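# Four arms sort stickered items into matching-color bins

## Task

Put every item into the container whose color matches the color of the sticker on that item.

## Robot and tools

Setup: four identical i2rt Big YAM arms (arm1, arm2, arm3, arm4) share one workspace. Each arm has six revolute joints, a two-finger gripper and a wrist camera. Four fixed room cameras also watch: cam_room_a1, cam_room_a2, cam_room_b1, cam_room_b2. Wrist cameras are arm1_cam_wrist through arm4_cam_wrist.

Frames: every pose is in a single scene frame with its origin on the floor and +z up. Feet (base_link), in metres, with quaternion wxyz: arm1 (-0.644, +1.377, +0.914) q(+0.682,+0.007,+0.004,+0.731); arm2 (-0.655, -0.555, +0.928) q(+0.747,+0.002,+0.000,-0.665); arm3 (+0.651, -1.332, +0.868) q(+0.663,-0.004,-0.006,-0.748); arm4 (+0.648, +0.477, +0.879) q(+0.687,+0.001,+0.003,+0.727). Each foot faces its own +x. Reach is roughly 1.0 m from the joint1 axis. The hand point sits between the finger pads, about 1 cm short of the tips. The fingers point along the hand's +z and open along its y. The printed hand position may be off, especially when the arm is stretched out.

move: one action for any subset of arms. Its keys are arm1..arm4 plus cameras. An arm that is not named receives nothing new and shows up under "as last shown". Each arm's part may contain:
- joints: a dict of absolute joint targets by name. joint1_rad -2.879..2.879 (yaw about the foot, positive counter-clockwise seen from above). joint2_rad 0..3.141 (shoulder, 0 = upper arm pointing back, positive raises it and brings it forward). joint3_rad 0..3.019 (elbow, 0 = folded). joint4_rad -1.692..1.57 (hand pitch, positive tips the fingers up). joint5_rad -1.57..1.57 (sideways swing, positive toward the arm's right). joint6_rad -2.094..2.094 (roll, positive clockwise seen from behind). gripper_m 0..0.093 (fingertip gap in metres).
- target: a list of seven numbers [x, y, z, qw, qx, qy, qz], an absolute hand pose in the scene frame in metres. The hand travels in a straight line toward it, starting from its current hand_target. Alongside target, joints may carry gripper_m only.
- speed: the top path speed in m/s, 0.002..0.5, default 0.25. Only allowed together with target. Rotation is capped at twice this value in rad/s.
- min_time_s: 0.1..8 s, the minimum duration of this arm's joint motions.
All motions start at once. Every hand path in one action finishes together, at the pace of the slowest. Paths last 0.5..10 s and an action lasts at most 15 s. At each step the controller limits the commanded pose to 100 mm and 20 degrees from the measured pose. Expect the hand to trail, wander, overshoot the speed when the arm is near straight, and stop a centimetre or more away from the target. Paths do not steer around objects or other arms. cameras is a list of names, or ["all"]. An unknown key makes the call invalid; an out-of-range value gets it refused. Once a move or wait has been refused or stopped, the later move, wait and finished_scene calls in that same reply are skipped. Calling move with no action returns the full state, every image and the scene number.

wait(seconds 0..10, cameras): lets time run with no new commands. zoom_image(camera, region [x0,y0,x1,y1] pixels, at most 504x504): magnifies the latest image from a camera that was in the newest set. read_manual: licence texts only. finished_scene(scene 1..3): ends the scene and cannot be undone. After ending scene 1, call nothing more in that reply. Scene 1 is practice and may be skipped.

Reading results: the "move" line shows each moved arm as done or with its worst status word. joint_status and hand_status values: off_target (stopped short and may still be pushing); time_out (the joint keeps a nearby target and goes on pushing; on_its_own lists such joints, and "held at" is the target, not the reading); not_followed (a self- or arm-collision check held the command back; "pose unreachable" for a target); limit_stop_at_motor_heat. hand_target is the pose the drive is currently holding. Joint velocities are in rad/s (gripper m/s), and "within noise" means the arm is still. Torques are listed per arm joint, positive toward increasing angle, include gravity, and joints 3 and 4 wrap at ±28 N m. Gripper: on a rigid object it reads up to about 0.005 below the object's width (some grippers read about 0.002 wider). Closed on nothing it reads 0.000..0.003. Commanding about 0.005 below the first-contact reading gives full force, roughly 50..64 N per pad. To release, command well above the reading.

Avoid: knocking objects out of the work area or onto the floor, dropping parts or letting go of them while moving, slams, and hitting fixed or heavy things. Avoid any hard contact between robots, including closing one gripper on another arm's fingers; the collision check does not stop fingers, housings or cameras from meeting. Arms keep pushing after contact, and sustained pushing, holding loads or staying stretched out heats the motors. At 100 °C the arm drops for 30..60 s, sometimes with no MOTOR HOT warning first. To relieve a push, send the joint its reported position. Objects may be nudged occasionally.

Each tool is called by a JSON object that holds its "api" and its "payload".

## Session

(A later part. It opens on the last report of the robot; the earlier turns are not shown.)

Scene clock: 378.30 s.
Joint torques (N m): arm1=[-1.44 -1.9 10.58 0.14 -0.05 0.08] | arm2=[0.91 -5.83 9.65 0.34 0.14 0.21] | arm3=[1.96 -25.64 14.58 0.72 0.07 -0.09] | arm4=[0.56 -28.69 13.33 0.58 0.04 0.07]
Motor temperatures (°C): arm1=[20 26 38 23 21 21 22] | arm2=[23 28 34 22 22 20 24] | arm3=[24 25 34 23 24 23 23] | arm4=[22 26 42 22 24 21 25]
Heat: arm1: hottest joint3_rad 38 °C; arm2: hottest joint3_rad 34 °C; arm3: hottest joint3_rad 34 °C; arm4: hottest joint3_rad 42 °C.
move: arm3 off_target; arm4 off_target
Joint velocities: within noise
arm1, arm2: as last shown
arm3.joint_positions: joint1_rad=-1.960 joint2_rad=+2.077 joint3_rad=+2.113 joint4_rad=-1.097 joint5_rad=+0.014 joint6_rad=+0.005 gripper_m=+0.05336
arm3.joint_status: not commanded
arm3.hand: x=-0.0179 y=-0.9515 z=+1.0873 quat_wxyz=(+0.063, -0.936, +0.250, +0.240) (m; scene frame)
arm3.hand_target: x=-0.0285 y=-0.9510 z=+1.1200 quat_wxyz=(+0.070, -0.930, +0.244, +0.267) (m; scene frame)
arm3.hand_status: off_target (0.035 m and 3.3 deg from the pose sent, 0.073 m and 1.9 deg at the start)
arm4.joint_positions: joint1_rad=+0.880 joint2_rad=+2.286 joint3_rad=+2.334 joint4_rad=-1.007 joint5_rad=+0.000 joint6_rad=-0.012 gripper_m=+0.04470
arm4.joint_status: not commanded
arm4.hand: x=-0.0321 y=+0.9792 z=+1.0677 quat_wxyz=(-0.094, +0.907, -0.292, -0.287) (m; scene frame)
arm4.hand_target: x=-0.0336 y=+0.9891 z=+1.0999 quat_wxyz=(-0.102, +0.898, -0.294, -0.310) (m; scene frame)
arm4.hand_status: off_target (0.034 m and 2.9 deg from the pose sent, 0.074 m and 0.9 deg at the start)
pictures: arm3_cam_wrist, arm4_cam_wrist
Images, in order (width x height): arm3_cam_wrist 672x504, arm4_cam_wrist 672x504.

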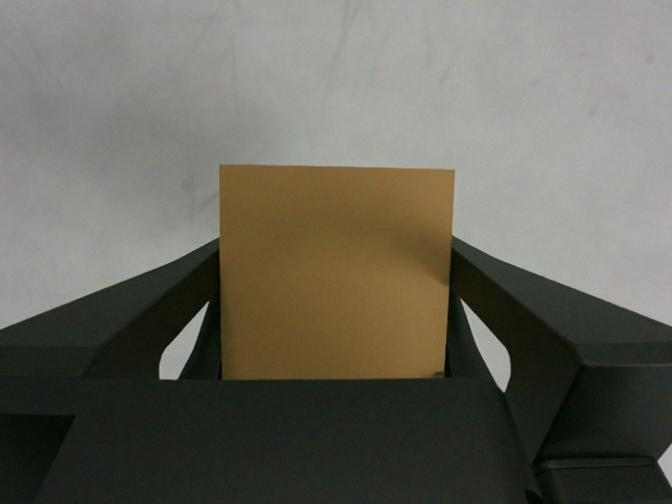

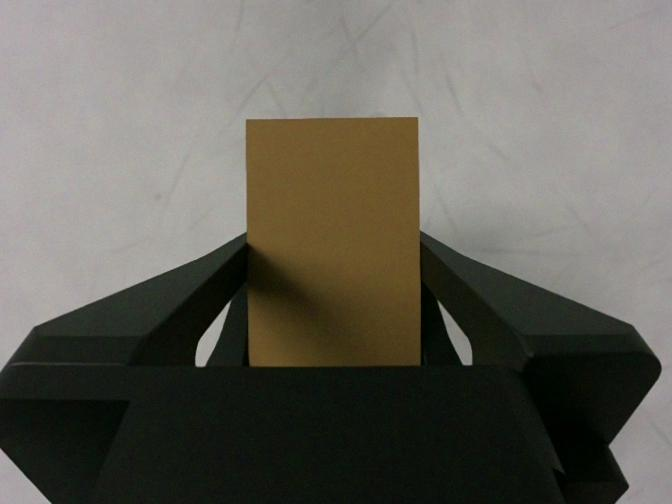

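{"api": "move", "payload": {"arm3": {"target":[0.303,-1.136,1.16,-0.0699,0.9299,-0.2440,-0.2666],"speed":0.25}, "arm4": {"target":[0.326,0.714,1.16,-0.1014,0.8984,-0.2945,-0.3094],"speed":0.25}, "cameras": ["arm3_cam_wrist","arm4_cam_wrist"]}}

{"api": "move", "payload": {"arm3": {"joints":{"joint2_rad":0.8,"joint3_rad":0.8,"joint4_rad":-1.3},"min_time_s":1.5}, "arm4": {"joints":{"joint2_rad":0.8,"joint3_rad":0.8,"joint4_rad":-1.1},"min_time_s":1.5}}}

{"api": "move", "payload": {"arm3": {"joints":{"joint1_rad":1.02},"min_time_s":3.5}, "arm4": {"joints":{"joint1_rad":-1.161},"min_time_s":3}, "cameras": ["arm3_cam_wrist","arm4_cam_wrist","cam_room_a1"]}}

Scene clock: 408.40 s.
Joint torques (N m): arm1=[-1.55 -1.96 10.81 0.12 -0.02 0.1] | arm2=[0.85 -5.71 9.61 0.29 0.15 0.21] | arm3=[2.37 -6.77 9.5 0.92 0.14 -0.01] | arm4=[1.85 -5.54 9.59 0.65 0.19 0.18]
Motor temperatures (°C): arm1=[20 26 37 23 21 21 22] | arm2=[23 27 33 22 22 20 23] | arm3=[24 25 34 23 24 23 24] | arm4=[22 29 46 22 24 21 26]
Heat: arm1: hottest joint3_rad 37 °C; arm2: hottest joint3_rad 33 °C; arm3: hottest joint3_rad 34 °C; arm4: hottest joint3_rad 46 °C.
move: arm3 done; arm4 done
Joint velocities: within noise
arm1, arm2: as last shown
arm3.joint_positions: joint1_rad=-1.959 joint2_rad=+1.018 joint3_rad=+1.067 joint4_rad=-1.042 joint5_rad=+0.017 joint6_rad=+0.005 gripper_m=+0.05336
arm3.joint_status: not commanded
arm3.hand: x=+0.3050 y=-1.1305 z=+1.1636 quat_wxyz=(+0.073, -0.927, +0.248, +0.271) (m; scene frame)
arm3.hand_target: x=+0.3030 y=-1.1360 z=+1.1601 quat_wxyz=(+0.070, -0.930, +0.244, +0.267) (m; scene frame)
arm3.hand_status: done (0.007 m and 0.9 deg from the pose sent, 0.377 m and 3.3 deg at the start)
arm4.joint_positions: joint1_rad=+0.882 joint2_rad=+0.969 joint3_rad=+0.955 joint4_rad=-0.882 joint5_rad=+0.006 joint6_rad=-0.010 gripper_m=+0.04470
arm4.joint_status: not commanded
arm4.hand: x=+0.3274 y=+0.7162 z=+1.1620 quat_wxyz=(-0.105, +0.897, -0.291, -0.315) (m; scene frame)
arm4.hand_target: x=+0.3260 y=+0.7140 z=+1.1599 quat_wxyz=(-0.102, +0.898, -0.294, -0.309) (m; scene frame)
arm4.hand_status: done (0.003 m and 0.9 deg from the pose sent, 0.455 m and 2.9 deg at the start)
pictures: arm3_cam_wrist, arm4_cam_wrist
Images, in order (width x height): arm3_cam_wrist 672x504, arm4_cam_wrist 672x504.

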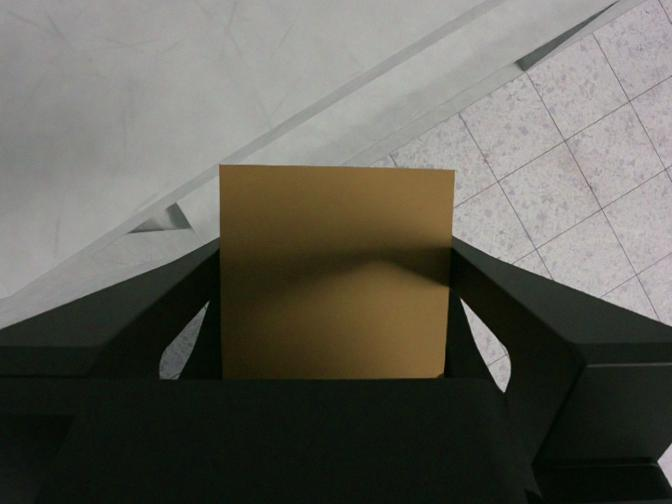

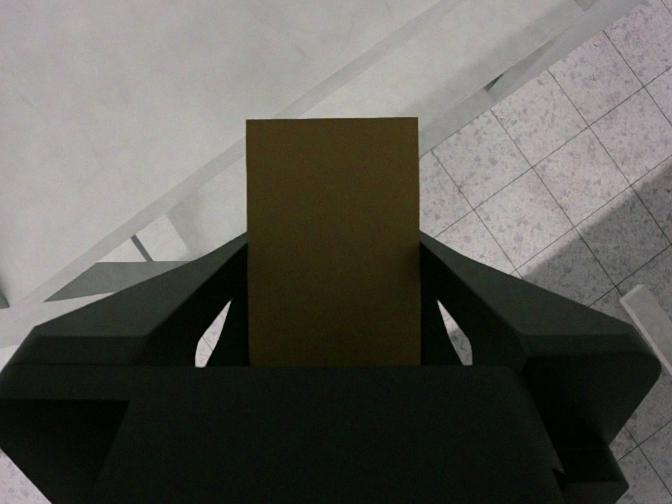

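Scene clock: 410.23 s.
Joint torques (N m): arm1=[-1.44 -2.14 10.48 0.03 -0.03 0.11] | arm2=[0.97 -5.83 9.61 0.34 0.15 0.21] | arm3=[2.32 -4.01 9.09 0.29 0.13 0] | arm4=[1.26 -4.31 9.33 0.49 0.22 0.21]
Motor temperatures (°C): arm1=[20 25 37 23 21 21 22] | arm2=[23 27 33 22 22 20 23] | arm3=[24 25 34 23 24 23 24] | arm4=[22 29 46 22 24 21 26]
Heat: arm1: hottest joint3_rad 37 °C; arm2: hottest joint3_rad 33 °C; arm3: hottest joint3_rad 34 °C; arm4: hottest joint3_rad 46 °C.
move: arm3 done; arm4 done
Joint velocities: within noise
arm1, arm2: as last shown
arm3.joint_positions: joint1_rad=-1.959 joint2_rad=+0.809 joint3_rad=+0.803 joint4_rad=-1.294 joint5_rad=+0.017 joint6_rad=+0.005 gripper_m=+0.05336
arm3.joint_status: all done
arm3.hand: x=+0.4274 y=-1.2001 z=+1.0756 quat_wxyz=(+0.035, -0.958, +0.254, +0.126) (m; scene frame)
arm3.hand_target: x=+0.4281 y=-1.2044 z=+1.0762 quat_wxyz=(+0.035, -0.960, +0.249, +0.126) (m; scene frame)
arm3.hand_status: not commanded
arm4.joint_positions: joint1_rad=+0.882 joint2_rad=+0.812 joint3_rad=+0.798 joint4_rad=-1.090 joint5_rad=+0.006 joint6_rad=-0.010 gripper_m=+0.04470
arm4.joint_status: all done
arm4.hand: x=+0.4047 y=+0.6592 z=+1.1050 quat_wxyz=(-0.074, +0.925, -0.299, -0.220) (m; scene frame)
arm4.hand_target: x=+0.4060 y=+0.6560 z=+1.1082 quat_wxyz=(-0.074, +0.924, -0.302, -0.222) (m; scene frame)
arm4.hand_status: not commanded
pictures: none

Scene clock: 414.07 s.
Joint torques (N m): arm1=[-1.96 -2.55 10.71 0.32 -0.05 0.11] | arm2=[0.91 -5.77 9.62 0.28 0.14 0.22] | arm3=[1.96 -3.72 9.13 0.35 0.09 0] | arm4=[0.85 -4.48 9.2 0.49 0.15 0.15]
Motor temperatures (°C): arm1=[20 25 37 23 21 21 22] | arm2=[23 27 33 22 22 20 23] | arm3=[24 25 34 23 24 23 24] | arm4=[22 28 46 22 24 21 26]
Heat: arm1: hottest joint3_rad 37 °C; arm2: hottest joint3_rad 33 °C; arm3: hottest joint3_rad 34 °C; arm4: hottest joint3_rad 46 °C.
move: arm3 done; arm4 done
Joint velocities: within noise
arm1, arm2: as last shown
arm3.joint_positions: joint1_rad=+1.010 joint2_rad=+0.809 joint3_rad=+0.803 joint4_rad=-1.294 joint5_rad=+0.019 joint6_rad=+0.005 gripper_m=+0.05336
arm3.joint_status: all done
arm3.hand: x=+0.8485 y=-1.4939 z=+1.0801 quat_wxyz=(-0.127, -0.334, -0.932, +0.060) (m; scene frame)
arm3.hand_target: x=+0.8478 y=-1.4904 z=+1.0806 quat_wxyz=(-0.127, -0.332, -0.933, +0.059) (m; scene frame)
arm3.hand_status: not commanded
arm4.joint_positions: joint1_rad=-1.161 joint2_rad=+0.812 joint3_rad=+0.798 joint4_rad=-1.090 joint5_rad=+0.008 joint6_rad=-0.009 gripper_m=+0.04471
arm4.joint_status: all done
arm4.hand: x=+0.9213 y=+0.6132 z=+1.1027 quat_wxyz=(-0.224, +0.229, -0.946, -0.048) (m; scene frame)
arm4.hand_target: x=+0.9189 y=+0.6115 z=+1.1059 quat_wxyz=(-0.225, +0.222, -0.947, -0.048) (m; scene frame)
arm4.hand_status: not commanded
pictures: arm3_cam_wrist, arm4_cam_wrist, cam_room_a1
Images, in order (width x height): arm3_cam_wrist 672x504, arm4_cam_wrist 672x504, cam_room_a1 672x504.

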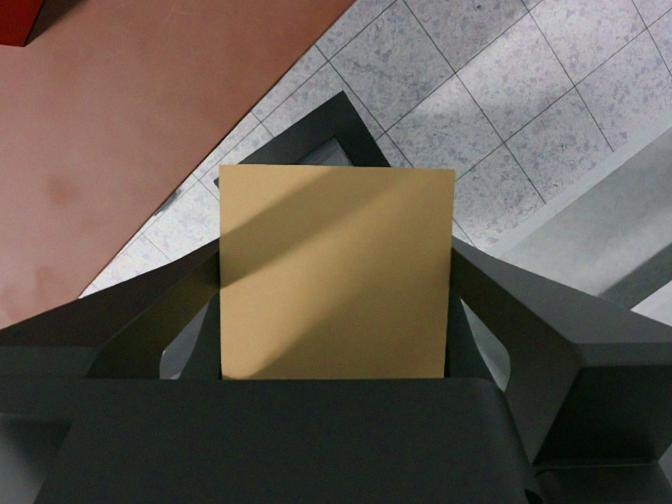

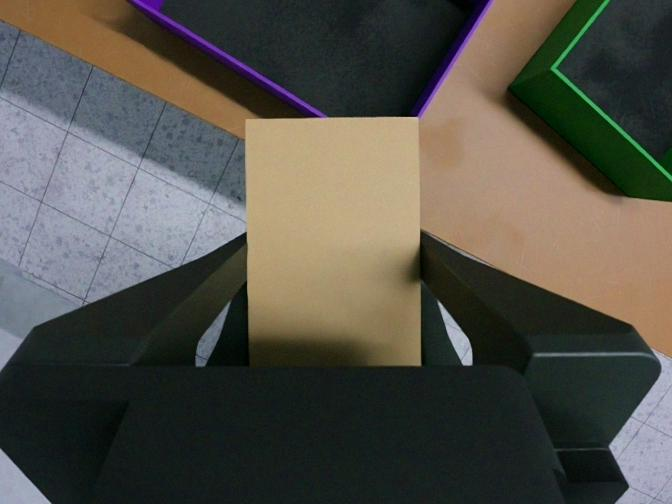

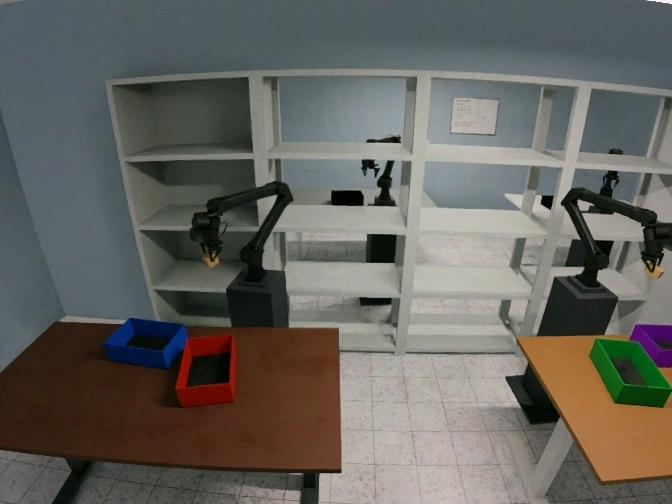

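{"api": "move", "payload": {"arm3": {"target":[1.16,-1.735,1.0,0.2388,0.319,0.9134,-0.0834],"speed":0.2}, "arm4": {"target":[1.115,0.712,1.0,-0.3087,0.219,-0.9227,-0.0733],"speed":0.2}, "cameras": ["arm3_cam_wrist","arm4_cam_wrist","cam_room_a1","cam_room_a2"]}}

{"api": "zoom_image", "payload": {"camera": "cam_room_a2", "region": [300, 220, 480, 380]}}

{"api": "zoom_image", "payload": {"camera": "cam_room_a1", "region": [80, 240, 260, 400]}}

Scene clock: 421.20 s.
Joint torques (N m): arm1=[-1.32 -1.26 10.54 0.17 -0.02 0.11] | arm2=[0.91 -5.83 9.66 0.34 0.14 0.22] | arm3=[1.67 -18.73 13.26 1.39 -0.07 -0.07] | arm4=[0.73 -11.4 11.48 1.66 -0.06 0.1]
Motor temperatures (°C): arm1=[20 25 37 23 21 21 22] | arm2=[23 27 32 22 22 20 23] | arm3=[24 25 34 23 24 23 24] | arm4=[22 27 44 22 24 21 26]
Heat: arm1: hottest joint3_rad 37 °C; arm2: hottest joint3_rad 32 °C; arm3: hottest joint3_rad 34 °C; arm4: hottest joint3_rad 44 °C.
move: arm3 off_target; arm4 off_target
Joint velocities: within noise
arm1.joint_positions: joint1_rad=-2.245 joint2_rad=+0.977 joint3_rad=+1.020 joint4_rad=-1.585 joint5_rad=-0.005 joint6_rad=+0.004 gripper_m=+0.07796
arm1.joint_status: not commanded
arm1.hand: x=-0.4300 y=+1.2321 z=+1.1612 quat_wxyz=(-0.007, -0.300, -0.954, +0.003) (m; scene frame)
arm1.hand_target: x=-0.4299 y=+1.2340 z=+1.1600 quat_wxyz=(+0.000, -0.301, -0.954, +0.000) (m; scene frame)
arm1.hand_status: not commanded
arm2.joint_positions: joint1_rad=+0.920 joint2_rad=+1.011 joint3_rad=+1.008 joint4_rad=-1.538 joint5_rad=+0.000 joint6_rad=-0.010 gripper_m=+0.08593
arm2.joint_status: not commanded
arm2.hand: x=-0.4254 y=-0.6926 z=+1.1668 quat_wxyz=(-0.015, -0.259, -0.966, +0.003) (m; scene frame)
arm2.hand_target: x=-0.4300 y=-0.6901 z=+1.1602 quat_wxyz=(+0.000, -0.265, -0.964, +0.000) (m; scene frame)
arm2.hand_status: not commanded
arm3.joint_positions: joint1_rad=+1.010 joint2_rad=+1.795 joint3_rad=+1.372 joint4_rad=-0.706 joint5_rad=-0.007 joint6_rad=+0.005 gripper_m=+0.05336
arm3.joint_status: not commanded
arm3.hand: x=+1.1381 y=-1.7241 z=+0.9768 quat_wxyz=(-0.211, -0.326, -0.918, +0.075) (m; scene frame)
arm3.hand_target: x=+1.1586 y=-1.7339 z=+1.0006 quat_wxyz=(-0.239, -0.319, -0.913, +0.083) (m; scene frame)
arm3.hand_status: off_target (0.034 m and 3.5 deg from the pose sent, 0.402 m and 13.4 deg at the start)
arm4.joint_positions: joint1_rad=-1.161 joint2_rad=+1.430 joint3_rad=+0.861 joint4_rad=-0.409 joint5_rad=+0.002 joint6_rad=-0.009 gripper_m=+0.04471
arm4.joint_status: not commanded
arm4.hand: x=+1.0917 y=+0.7001 z=+0.9796 quat_wxyz=(-0.282, +0.225, -0.930, -0.064) (m; scene frame)
arm4.hand_target: x=+1.1134 y=+0.7111 z=+1.0006 quat_wxyz=(-0.309, +0.219, -0.923, -0.073) (m; scene frame)
arm4.hand_status: off_target (0.033 m and 3.5 deg from the pose sent, 0.240 m and 10.6 deg at the start)
pictures: arm3_cam_wrist, arm4_cam_wrist, cam_room_a1, cam_room_a2
Images, in order (width x height): arm3_cam_wrist 672x504, arm4_cam_wrist 672x504, cam_room_a1 672x504, cam_room_a2 672x504.

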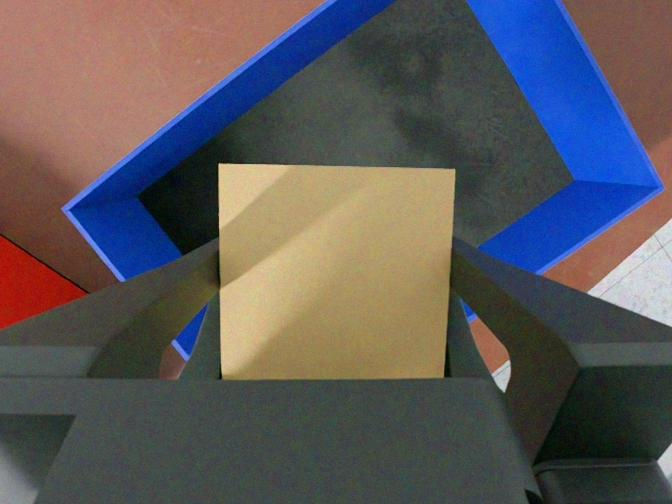

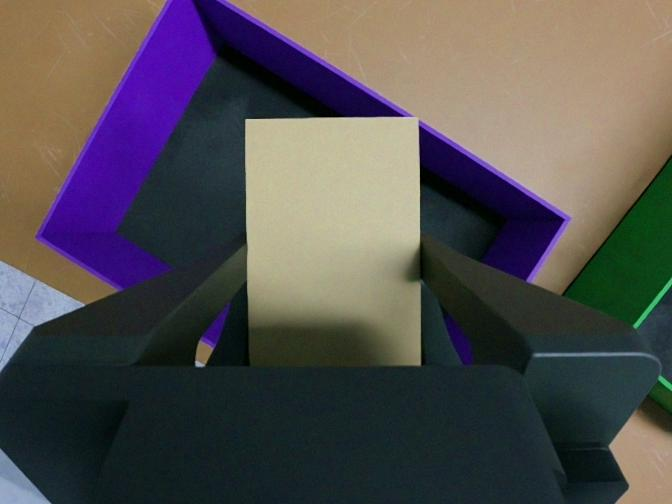

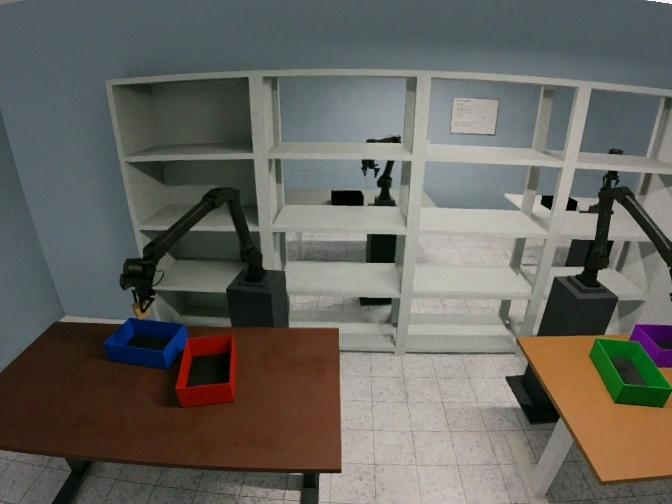

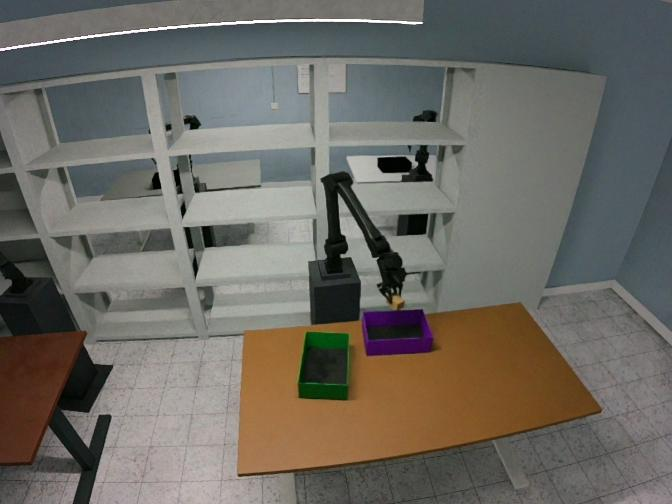

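Scaled by 2.800.

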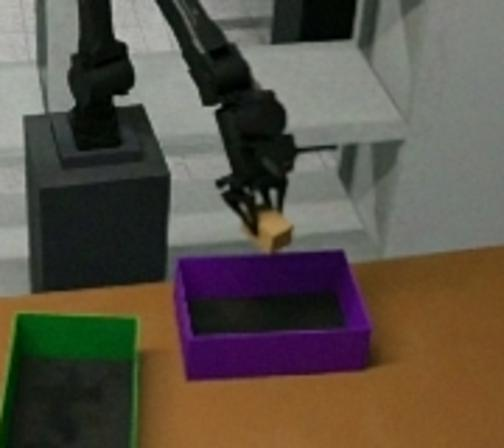

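Scaled by 2.800.

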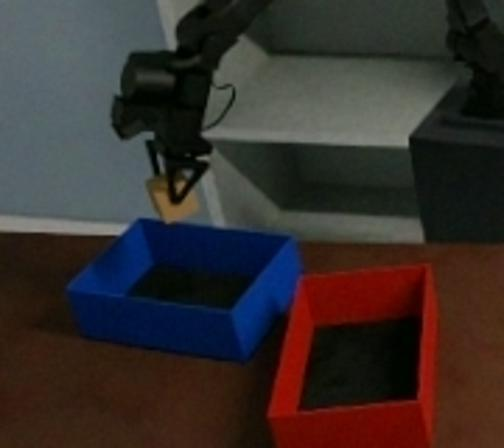

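{"api": "move", "payload": {"arm3": {"target":[1.146,-1.752,0.9,0.2377,0.3309,0.9092,-0.0865],"speed":0.15}, "arm4": {"target":[1.126,0.718,0.9,-0.3087,0.219,-0.9227,-0.0733],"speed":0.15}, "cameras": ["arm3_cam_wrist","arm4_cam_wrist"]}}

Scene clock: 454.70 s.
Joint torques (N m): arm1=[-1.38 -2.32 10.62 0.09 0.01 0.12] | arm2=[0.91 -5.77 9.65 0.31 0.14 0.22] | arm3=[0.21 -20.25 8.13 1.7 -0.06 -0.11] | arm4=[0.67 -14.33 6.89 1.59 0.02 0.17]
Motor temperatures (°C): arm1=[20 25 37 23 21 21 22] | arm2=[23 26 32 22 22 20 23] | arm3=[24 26 34 23 24 23 25] | arm4=[22 26 43 22 24 21 26]
Heat: arm1: hottest joint3_rad 37 °C; arm2: hottest joint3_rad 32 °C; arm3: hottest joint3_rad 34 °C; arm4: hottest joint3_rad 43 °C.
move: arm3 done; arm4 done
Joint velocities: within noise
arm1, arm2: as last shown
arm3.joint_positions: joint1_rad=+0.997 joint2_rad=+1.926 joint3_rad=+1.315 joint4_rad=-0.477 joint5_rad=-0.010 joint6_rad=+0.004 gripper_m=+0.05336
arm3.joint_status: not commanded
arm3.hand: x=+1.1474 y=-1.7434 z=+0.8970 quat_wxyz=(-0.230, -0.330, -0.912, +0.083) (m; scene frame)
arm3.hand_target: x=+1.1458 y=-1.7520 z=+0.9000 quat_wxyz=(-0.237, -0.331, -0.909, +0.087) (m; scene frame)
arm3.hand_status: done (0.009 m and 1.1 deg from the pose sent, 0.082 m and 3.6 deg at the start)
arm4.joint_positions: joint1_rad=-1.161 joint2_rad=+1.656 joint3_rad=+0.837 joint4_rad=-0.117 joint5_rad=+0.002 joint6_rad=-0.009 gripper_m=+0.04471
arm4.joint_status: not commanded
arm4.hand: x=+1.1216 y=+0.7151 z=+0.8997 quat_wxyz=(-0.302, +0.224, -0.924, -0.069) (m; scene frame)
arm4.hand_target: x=+1.1258 y=+0.7179 z=+0.8999 quat_wxyz=(-0.308, +0.219, -0.923, -0.073) (m; scene frame)
arm4.hand_status: done (0.005 m and 1.1 deg from the pose sent, 0.089 m and 3.4 deg at the start)
pictures: arm3_cam_wrist, arm4_cam_wrist
Images, in order (width x height): arm3_cam_wrist 672x504, arm4_cam_wrist 672x504.

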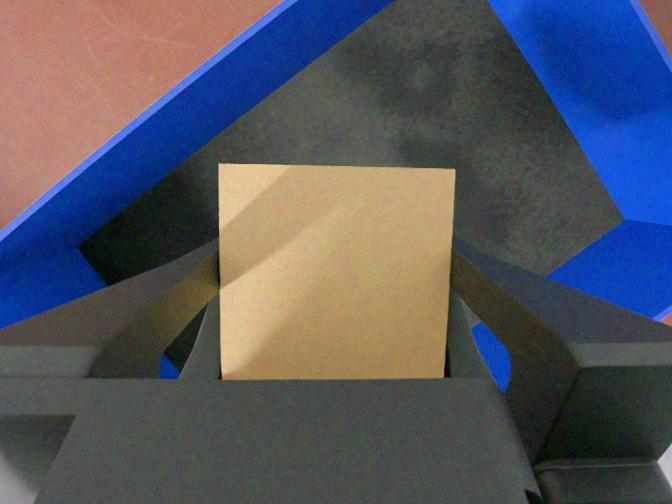

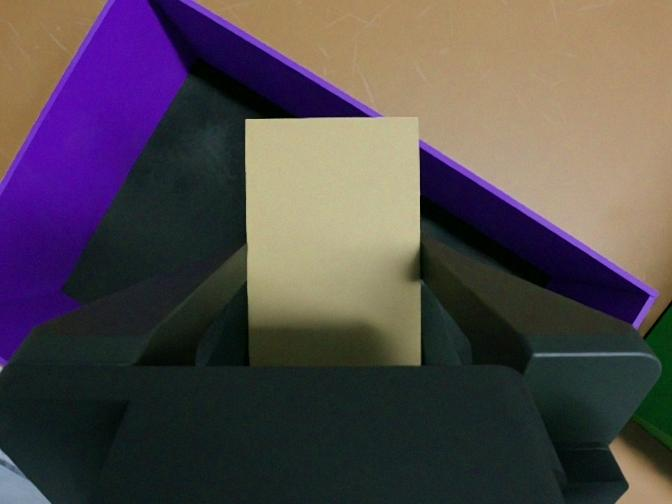

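{"api": "move", "payload": {"arm3": {"target":[1.146,-1.752,0.805,0.2377,0.3309,0.9092,-0.0865],"speed":0.13}, "arm4": {"target":[1.118,0.7135,0.79,-0.3087,0.219,-0.9227,-0.0733],"speed":0.15}, "cameras": ["arm3_cam_wrist","arm4_cam_wrist","cam_room_a1","cam_room_a2"]}}

{"api": "zoom_image", "payload": {"camera": "cam_room_a2", "region": [300, 220, 480, 380]}}

{"api": "zoom_image", "payload": {"camera": "cam_room_a1", "region": [80, 240, 260, 400]}}

Scene clock: 467.73 s.
Joint torques (N m): arm1=[-1.79 -1.44 10.51 0.2 -0.04 0.1] | arm2=[0.91 -5.89 9.63 0.31 0.14 0.22] | arm3=[0.26 -21.01 6.65 1.68 -0.04 -0.11] | arm4=[0.62 -15.74 4.36 1.62 -0.04 0.13]
Motor temperatures (°C): arm1=[20 25 37 23 21 21 22] | arm2=[23 26 32 22 22 20 23] | arm3=[24 27 33 23 24 23 25] | arm4=[22 26 41 22 24 21 26]
Heat: arm1: hottest joint3_rad 37 °C; arm2: hottest joint3_rad 32 °C; arm3: hottest joint3_rad 33 °C; arm4: hottest joint3_rad 41 °C.
move: arm3 done; arm4 done
Joint velocities: within noise
arm1, arm2: as last shown
arm3.joint_positions: joint1_rad=+0.997 joint2_rad=+2.082 joint3_rad=+1.273 joint4_rad=-0.271 joint5_rad=-0.010 joint6_rad=+0.004 gripper_m=+0.05336
arm3.joint_status: not commanded
arm3.hand: x=+1.1487 y=-1.7457 z=+0.8060 quat_wxyz=(-0.233, -0.329, -0.911, +0.084) (m; scene frame)
arm3.hand_target: x=+1.1459 y=-1.7521 z=+0.8051 quat_wxyz=(-0.238, -0.331, -0.909, +0.087) (m; scene frame)
arm3.hand_status: done (0.007 m and 0.7 deg from the pose sent, 0.092 m and 1.1 deg at the start)
arm4.joint_positions: joint1_rad=-1.161 joint2_rad=+1.925 joint3_rad=+0.784 joint4_rad=+0.211 joint5_rad=+0.002 joint6_rad=-0.009 gripper_m=+0.04471
arm4.joint_status: not commanded
arm4.hand: x=+1.1162 y=+0.7123 z=+0.7921 quat_wxyz=(-0.304, +0.224, -0.923, -0.069) (m; scene frame)
arm4.hand_target: x=+1.1179 y=+0.7135 z=+0.7901 quat_wxyz=(-0.309, +0.219, -0.923, -0.073) (m; scene frame)
arm4.hand_status: done (0.003 m and 0.8 deg from the pose sent, 0.110 m and 1.1 deg at the start)
pictures: arm3_cam_wrist, arm4_cam_wrist, cam_room_a1, cam_room_a2
Images, in order (width x height): arm3_cam_wrist 672x504, arm4_cam_wrist 672x504, cam_room_a1 672x504, cam_room_a2 672x504.

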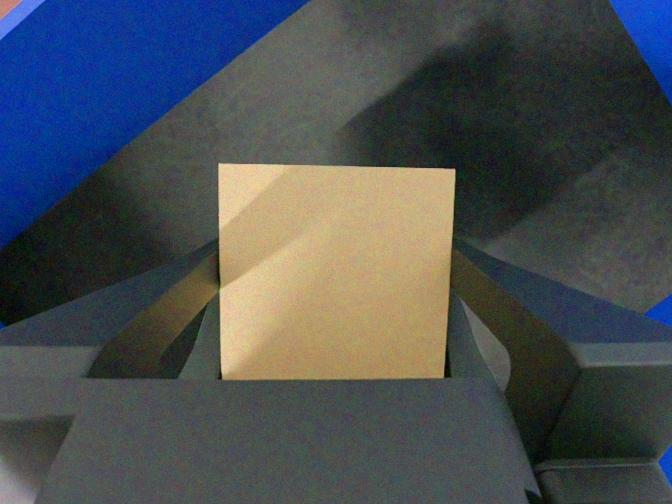

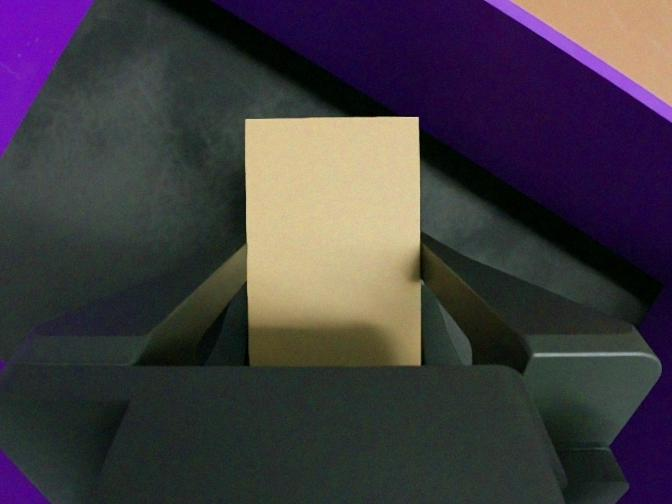

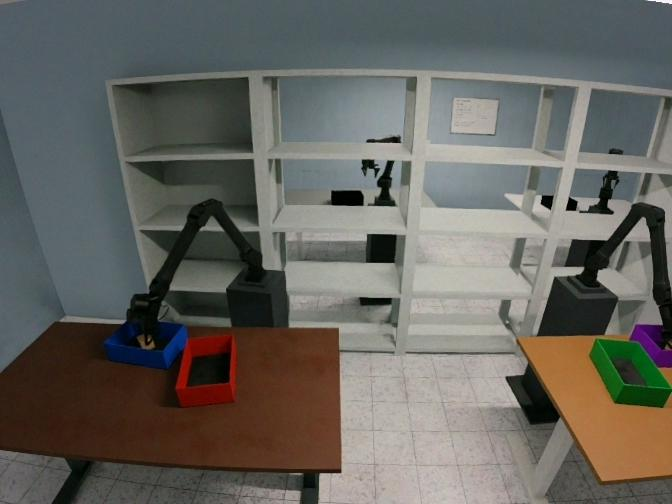

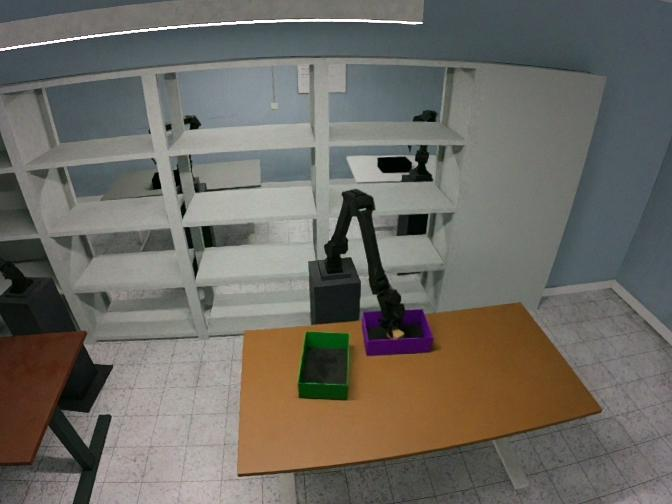

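Scaled by 2.800.

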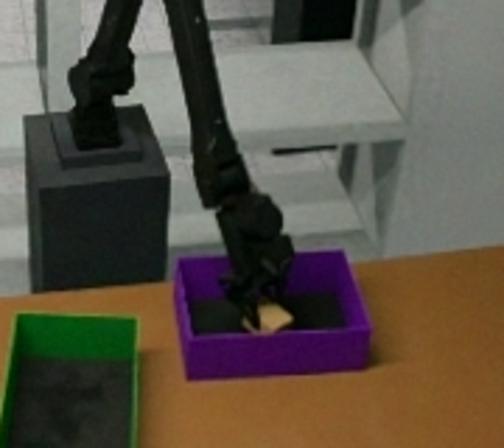

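Scaled by 2.800.

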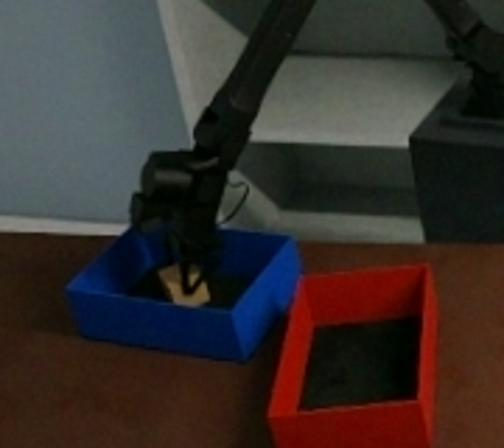

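{"api": "move", "payload": {"arm3": {"target":[1.146,-1.752,0.775,0.2377,0.3309,0.9092,-0.0865],"speed":0.07}, "arm4": {"target":[1.119,0.714,0.764,-0.3087,0.219,-0.9227,-0.0733],"speed":0.07}}}

{"api": "move", "payload": {"arm3": {"target":[1.146,-1.752,0.76,0.2377,0.3309,0.9092,-0.0865],"speed":0.05}, "arm4": {"target":[1.119,0.714,0.75,-0.3087,0.219,-0.9227,-0.0733],"speed":0.05}}}

Scene clock: 473.50 s.
Joint torques (N m): arm1=[-1.44 -1.73 10.55 0.17 -0.01 0.07] | arm2=[0.91 -5.71 9.66 0.29 0.14 0.21] | arm3=[0.5 -20.6 6.27 1.69 -0.03 -0.11] | arm4=[0.67 -15.03 4.46 1.78 -0.02 0.14]
Motor temperatures (°C): arm1=[20 25 37 23 21 21 22] | arm2=[23 26 32 22 22 20 23] | arm3=[24 27 33 23 24 23 25] | arm4=[22 26 40 22 24 21 26]
Heat: arm1: hottest joint3_rad 37 °C; arm2: hottest joint3_rad 32 °C; arm3: hottest joint3_rad 33 °C; arm4: hottest joint3_rad 40 °C.
move: arm3 done; arm4 done
Joint velocities: within noise
arm1, arm2: as last shown
arm3.joint_positions: joint1_rad=+0.997 joint2_rad=+2.136 joint3_rad=+1.273 joint4_rad=-0.211 joint5_rad=-0.010 joint6_rad=+0.004 gripper_m=+0.05336
arm3.joint_status: not commanded
arm3.hand: x=+1.1499 y=-1.7471 z=+0.7791 quat_wxyz=(-0.235, -0.329, -0.911, +0.085) (m; scene frame)
arm3.hand_target: x=+1.1459 y=-1.7521 z=+0.7752 quat_wxyz=(-0.238, -0.331, -0.909, +0.087) (m; scene frame)
arm3.hand_status: done (0.008 m and 0.4 deg from the pose sent, 0.032 m and 0.7 deg at the start)
arm4.joint_positions: joint1_rad=-1.161 joint2_rad=+1.997 joint3_rad=+0.784 joint4_rad=+0.278 joint5_rad=+0.002 joint6_rad=-0.009 gripper_m=+0.04471
arm4.joint_status: not commanded
arm4.hand: x=+1.1133 y=+0.7108 z=+0.7659 quat_wxyz=(-0.302, +0.224, -0.924, -0.069) (m; scene frame)
arm4.hand_target: x=+1.1189 y=+0.7140 z=+0.7642 quat_wxyz=(-0.309, +0.219, -0.923, -0.073) (m; scene frame)
arm4.hand_status: done (0.007 m and 1.1 deg from the pose sent, 0.028 m and 0.9 deg at the start)
pictures: none

Scene clock: 474.47 s.
Joint torques (N m): arm1=[-1.44 -2.2 10.69 0.2 -0.03 0.14] | arm2=[0.91 -5.71 9.68 0.32 0.14 0.22] | arm3=[0.44 -19.6 6.23 1.58 -0.02 -0.1] | arm4=[0.67 -15.15 4.64 1.61 0.01 0.14]
Motor temperatures (°C): arm1=[20 25 37 23 21 21 22] | arm2=[23 26 32 22 22 20 23] | arm3=[24 27 33 23 24 23 25] | arm4=[22 26 40 22 24 21 26]
Heat: arm1: hottest joint3_rad 37 °C; arm2: hottest joint3_rad 32 °C; arm3: hottest joint3_rad 33 °C; arm4: hottest joint3_rad 40 °C.
move: arm3 off_target; arm4 done
Joint velocities: within noise
arm1, arm2: as last shown
arm3.joint_positions: joint1_rad=+0.997 joint2_rad=+2.154 joint3_rad=+1.273 joint4_rad=-0.179 joint5_rad=-0.011 joint6_rad=+0.004 gripper_m=+0.05336
arm3.joint_status: not commanded
arm3.hand: x=+1.1524 y=-1.7491 z=+0.7723 quat_wxyz=(-0.242, -0.328, -0.909, +0.087) (m; scene frame)
arm3.hand_target: x=+1.1458 y=-1.7518 z=+0.7601 quat_wxyz=(-0.238, -0.331, -0.909, +0.087) (m; scene frame)
arm3.hand_status: off_target (0.014 m and 0.6 deg from the pose sent, 0.020 m and 0.4 deg at the start)
arm4.joint_positions: joint1_rad=-1.161 joint2_rad=+2.035 joint3_rad=+0.784 joint4_rad=+0.313 joint5_rad=+0.002 joint6_rad=-0.009 gripper_m=+0.04471
arm4.joint_status: not commanded
arm4.hand: x=+1.1112 y=+0.7097 z=+0.7522 quat_wxyz=(-0.301, +0.224, -0.924, -0.069) (m; scene frame)
arm4.hand_target: x=+1.1187 y=+0.7139 z=+0.7500 quat_wxyz=(-0.308, +0.219, -0.923, -0.073) (m; scene frame)
arm4.hand_status: done (0.009 m and 1.2 deg from the pose sent, 0.017 m and 1.1 deg at the start)
pictures: none

{"api": "move", "payload": {"arm3": {"target":[1.146,-1.752,0.75,0.2377,0.3309,0.9092,-0.0865],"speed":0.05}, "arm4": {"target":[1.119,0.714,0.738,-0.3087,0.219,-0.9227,-0.0733],"speed":0.05}, "cameras": ["arm3_cam_wrist","arm4_cam_wrist"]}}

Scene clock: 486.23 s.
Joint torques (N m): arm1=[-1.61 -1.55 10.47 0.17 -0.02 0.11] | arm2=[0.91 -5.77 9.61 0.34 0.14 0.22] | arm3=[0.56 -18.2 6.23 1.73 -0.01 -0.09] | arm4=[0.62 -13.1 4.96 1.47 -0.02 0.15]
Motor temperatures (°C): arm1=[20 24 37 23 21 21 22] | arm2=[23 26 32 22 22 20 23] | arm3=[24 27 32 23 24 23 25] | arm4=[22 25 37 22 24 21 27]
Heat: arm1: hottest joint3_rad 37 °C; arm2: hottest joint3_rad 32 °C; arm3: hottest joint3_rad 32 °C; arm4: hottest joint3_rad 37 °C.
move: arm3 off_target; arm4 off_target
Joint velocities: within noise
arm1, arm2: as last shown
arm3.joint_positions: joint1_rad=+0.997 joint2_rad=+2.157 joint3_rad=+1.273 joint4_rad=-0.163 joint5_rad=-0.011 joint6_rad=+0.004 gripper_m=+0.05336
arm3.joint_status: not commanded
arm3.hand: x=+1.1545 y=-1.7508 z=+0.7721 quat_wxyz=(-0.248, -0.328, -0.907, +0.089) (m; scene frame)
arm3.hand_target: x=+1.1455 y=-1.7515 z=+0.7507 quat_wxyz=(-0.238, -0.331, -0.909, +0.086) (m; scene frame)
arm3.hand_status: off_target (0.024 m and 1.3 deg from the pose sent, 0.023 m and 0.6 deg at the start)
arm4.joint_positions: joint1_rad=-1.161 joint2_rad=+2.048 joint3_rad=+0.785 joint4_rad=+0.347 joint5_rad=+0.002 joint6_rad=-0.009 gripper_m=+0.04471
arm4.joint_status: not commanded
arm4.hand: x=+1.1142 y=+0.7113 z=+0.7506 quat_wxyz=(-0.310, +0.223, -0.921, -0.071) (m; scene frame)
arm4.hand_target: x=+1.1184 y=+0.7138 z=+0.7384 quat_wxyz=(-0.309, +0.219, -0.923, -0.073) (m; scene frame)
arm4.hand_status: off_target (0.014 m and 0.6 deg from the pose sent, 0.017 m and 1.2 deg at the start)
pictures: arm3_cam_wrist, arm4_cam_wrist
Images, in order (width x height): arm3_cam_wrist 672x504, arm4_cam_wrist 672x504.

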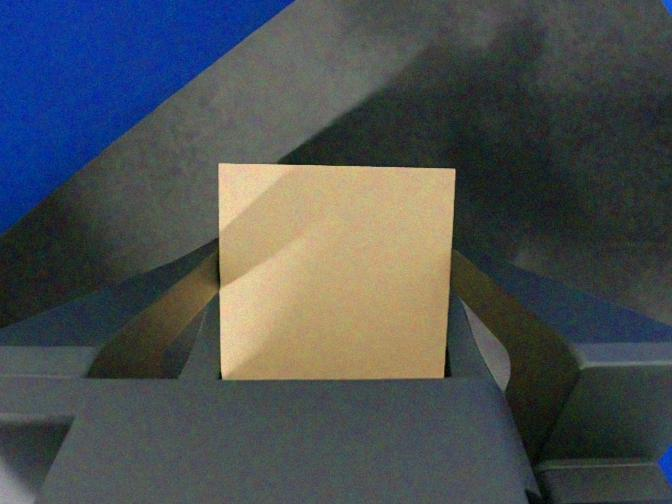

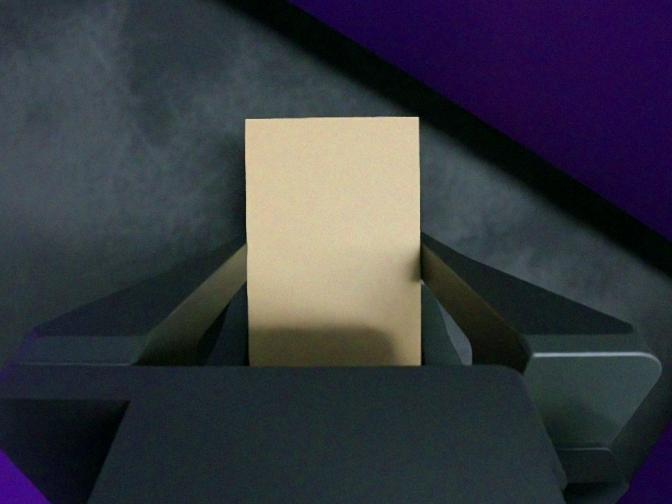

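{"api": "move", "payload": {"arm3": {"target":[1.15,-1.751,0.764,0.2377,0.3309,0.9092,-0.0865],"speed":0.05}, "arm4": {"target":[1.116,0.713,0.746,-0.3087,0.219,-0.9227,-0.0733],"speed":0.05}}}

{"api": "move", "payload": {"arm3": {"joints":{"gripper_m":0.075}}, "arm4": {"joints":{"gripper_m":0.066}}}}

{"api": "move", "payload": {"arm3": {"target":[1.15,-1.751,1.0,0.2377,0.3309,0.9092,-0.0865],"speed":0.15}, "arm4": {"target":[1.116,0.713,1.0,-0.3087,0.219,-0.9227,-0.0733],"speed":0.15}, "cameras": ["arm3_cam_wrist","arm4_cam_wrist"]}}

Scene clock: 493.37 s.
Joint torques (N m): arm1=[-2.02 -1.79 10.52 0.13 -0.03 0.1] | arm2=[0.91 -5.89 9.62 0.32 0.14 0.22] | arm3=[0.85 -20.48 6.93 0.49 0.1 -0.04] | arm4=[1.03 -15.21 4.15 1.07 0.01 0.15]
Motor temperatures (°C): arm1=[20 24 37 23 21 21 22] | arm2=[23 25 32 22 22 20 23] | arm3=[24 27 32 23 24 23 25] | arm4=[22 25 36 22 24 21 27]
Heat: arm1: hottest joint3_rad 37 °C; arm2: hottest joint3_rad 32 °C; arm3: hottest joint3_rad 32 °C; arm4: hottest joint3_rad 36 °C.
move: arm3 done; arm4 done
Joint velocities: within noise
arm1, arm2: as last shown
arm3.joint_positions: joint1_rad=+0.997 joint2_rad=+2.157 joint3_rad=+1.273 joint4_rad=-0.165 joint5_rad=-0.011 joint6_rad=+0.004 gripper_m=+0.05336
arm3.joint_status: not commanded
arm3.hand: x=+1.1542 y=-1.7505 z=+0.7718 quat_wxyz=(-0.247, -0.328, -0.908, +0.089) (m; scene frame)
arm3.hand_target: x=+1.1499 y=-1.7510 z=+0.7642 quat_wxyz=(-0.238, -0.331, -0.909, +0.087) (m; scene frame)
arm3.hand_status: done (0.009 m and 1.2 deg from the pose sent, 0.009 m and 1.3 deg at the start)
arm4.joint_positions: joint1_rad=-1.161 joint2_rad=+2.048 joint3_rad=+0.785 joint4_rad=+0.347 joint5_rad=+0.002 joint6_rad=-0.009 gripper_m=+0.04471
arm4.joint_status: not commanded
arm4.hand: x=+1.1142 y=+0.7113 z=+0.7506 quat_wxyz=(-0.310, +0.223, -0.921, -0.071) (m; scene frame)
arm4.hand_target: x=+1.1159 y=+0.7130 z=+0.7461 quat_wxyz=(-0.309, +0.219, -0.923, -0.073) (m; scene frame)
arm4.hand_status: done (0.005 m and 0.6 deg from the pose sent, 0.005 m and 0.6 deg at the start)
pictures: none

Scene clock: 493.87 s.
Joint torques (N m): arm1=[-1.32 -1.67 10.67 0.21 -0.03 0.1] | arm2=[0.79 -5.77 9.62 0.29 0.15 0.21] | arm3=[0.79 -20.31 6.94 0.69 0.09 -0.04] | arm4=[0.38 -15.44 4.05 1.05 0.02 0.15]
Motor temperatures (°C): arm1=[20 24 37 23 21 21 22] | arm2=[23 25 32 22 22 20 23] | arm3=[24 27 32 23 24 23 25] | arm4=[22 25 36 22 24 21 27]
Heat: arm1: hottest joint3_rad 37 °C; arm2: hottest joint3_rad 32 °C; arm3: hottest joint3_rad 32 °C; arm4: hottest joint3_rad 36 °C.
move: arm3 done; arm4 done
Joint velocities: within noise
arm1, arm2: as last shown
arm3.joint_positions: joint1_rad=+0.997 joint2_rad=+2.157 joint3_rad=+1.273 joint4_rad=-0.170 joint5_rad=-0.011 joint6_rad=+0.004 gripper_m=+0.07496
arm3.joint_status: all done
arm3.hand: x=+1.1533 y=-1.7498 z=+0.7712 quat_wxyz=(-0.245, -0.328, -0.908, +0.088) (m; scene frame)
arm3.hand_target: x=+1.1499 y=-1.7510 z=+0.7642 quat_wxyz=(-0.238, -0.331, -0.909, +0.087) (m; scene frame)
arm3.hand_status: not commanded
arm4.joint_positions: joint1_rad=-1.161 joint2_rad=+2.048 joint3_rad=+0.785 joint4_rad=+0.347 joint5_rad=+0.002 joint6_rad=-0.009 gripper_m=+0.06591
arm4.joint_status: all done
arm4.hand: x=+1.1142 y=+0.7113 z=+0.7506 quat_wxyz=(-0.310, +0.223, -0.921, -0.071) (m; scene frame)
arm4.hand_target: x=+1.1159 y=+0.7130 z=+0.7461 quat_wxyz=(-0.309, +0.219, -0.923, -0.073) (m; scene frame)
arm4.hand_status: not commanded
pictures: none

Scene clock: 496.27 s.
Joint torques (N m): arm1=[-1.2 -1.79 10.65 0.1 -0.01 0.09] | arm2=[0.97 -5.83 9.63 0.31 0.14 0.21] | arm3=[0.56 -19.96 12.66 0.58 0.04 -0.08] | arm4=[0.5 -13.27 10.69 0.5 0.01 0.16]
Motor temperatures (°C): arm1=[20 24 37 23 21 21 22] | arm2=[23 25 32 22 22 20 23] | arm3=[24 27 32 23 24 23 25] | arm4=[22 25 36 22 24 21 26]
Heat: arm1: hottest joint3_rad 37 °C; arm2: hottest joint3_rad 32 °C; arm3: hottest joint3_rad 32 °C; arm4: hottest joint3_rad 36 °C.
move: arm3 off_target; arm4 off_target
Joint velocities: within noise
arm1.joint_positions: joint1_rad=-2.245 joint2_rad=+0.977 joint3_rad=+1.020 joint4_rad=-1.585 joint5_rad=-0.005 joint6_rad=+0.004 gripper_m=+0.07796
arm1.joint_status: not commanded
arm1.hand: x=-0.4300 y=+1.2321 z=+1.1612 quat_wxyz=(-0.007, -0.300, -0.954, +0.003) (m; scene frame)
arm1.hand_target: x=-0.4299 y=+1.2340 z=+1.1600 quat_wxyz=(+0.000, -0.301, -0.954, +0.000) (m; scene frame)
arm1.hand_status: not commanded
arm2.joint_positions: joint1_rad=+0.920 joint2_rad=+1.011 joint3_rad=+1.008 joint4_rad=-1.538 joint5_rad=+0.000 joint6_rad=-0.010 gripper_m=+0.08593
arm2.joint_status: not commanded
arm2.hand: x=-0.4254 y=-0.6926 z=+1.1668 quat_wxyz=(-0.015, -0.259, -0.966, +0.003) (m; scene frame)
arm2.hand_target: x=-0.4300 y=-0.6901 z=+1.1602 quat_wxyz=(+0.000, -0.265, -0.964, +0.000) (m; scene frame)
arm2.hand_status: not commanded
arm3.joint_positions: joint1_rad=+0.997 joint2_rad=+1.814 joint3_rad=+1.389 joint4_rad=-0.689 joint5_rad=-0.011 joint6_rad=+0.004 gripper_m=+0.07496
arm3.joint_status: not commanded
arm3.hand: x=+1.1406 y=-1.7366 z=+0.9752 quat_wxyz=(-0.218, -0.331, -0.915, +0.078) (m; scene frame)
arm3.hand_target: x=+1.1490 y=-1.7503 z=+1.0003 quat_wxyz=(-0.238, -0.331, -0.909, +0.087) (m; scene frame)
arm3.hand_status: off_target (0.030 m and 2.6 deg from the pose sent, 0.229 m and 0.9 deg at the start)
arm4.joint_positions: joint1_rad=-1.161 joint2_rad=+1.452 joint3_rad=+0.877 joint4_rad=-0.376 joint5_rad=+0.002 joint6_rad=-0.009 gripper_m=+0.06591
arm4.joint_status: not commanded
arm4.hand: x=+1.1031 y=+0.7059 z=+0.9808 quat_wxyz=(-0.294, +0.225, -0.927, -0.067) (m; scene frame)
arm4.hand_target: x=+1.1153 y=+0.7127 z=+1.0002 quat_wxyz=(-0.309, +0.219, -0.923, -0.073) (m; scene frame)
arm4.hand_status: off_target (0.024 m and 2.0 deg from the pose sent, 0.249 m and 0.6 deg at the start)
pictures: arm3_cam_wrist, arm4_cam_wrist
Images, in order (width x height): arm3_cam_wrist 672x504, arm4_cam_wrist 672x504.

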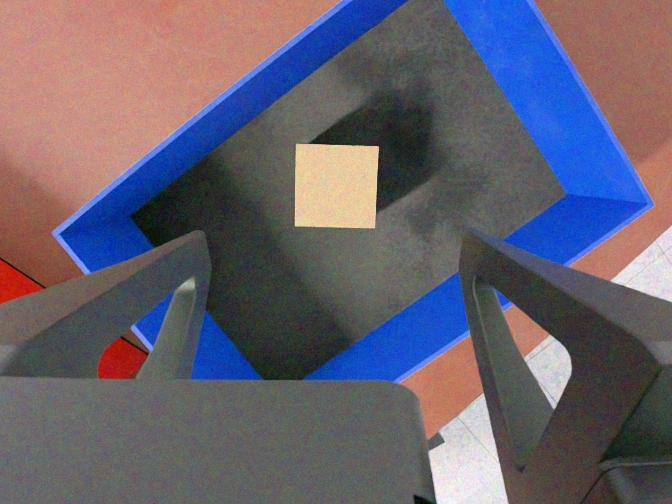

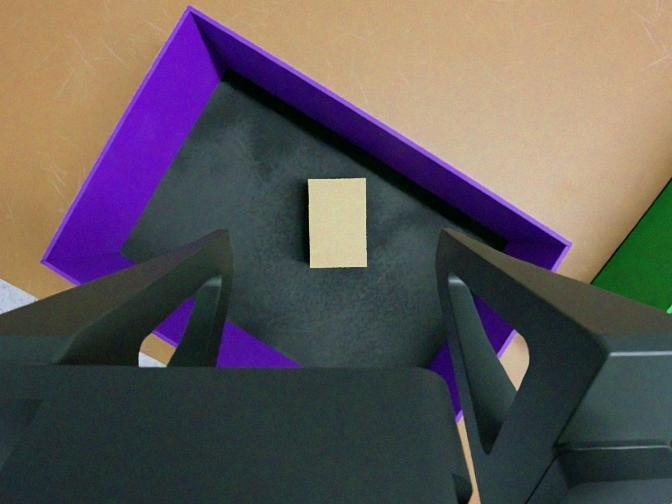

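Both items lie in their containers.

{"api": "finished_scene", "payload": {"scene": 3}}

The scene is finished: the task was done.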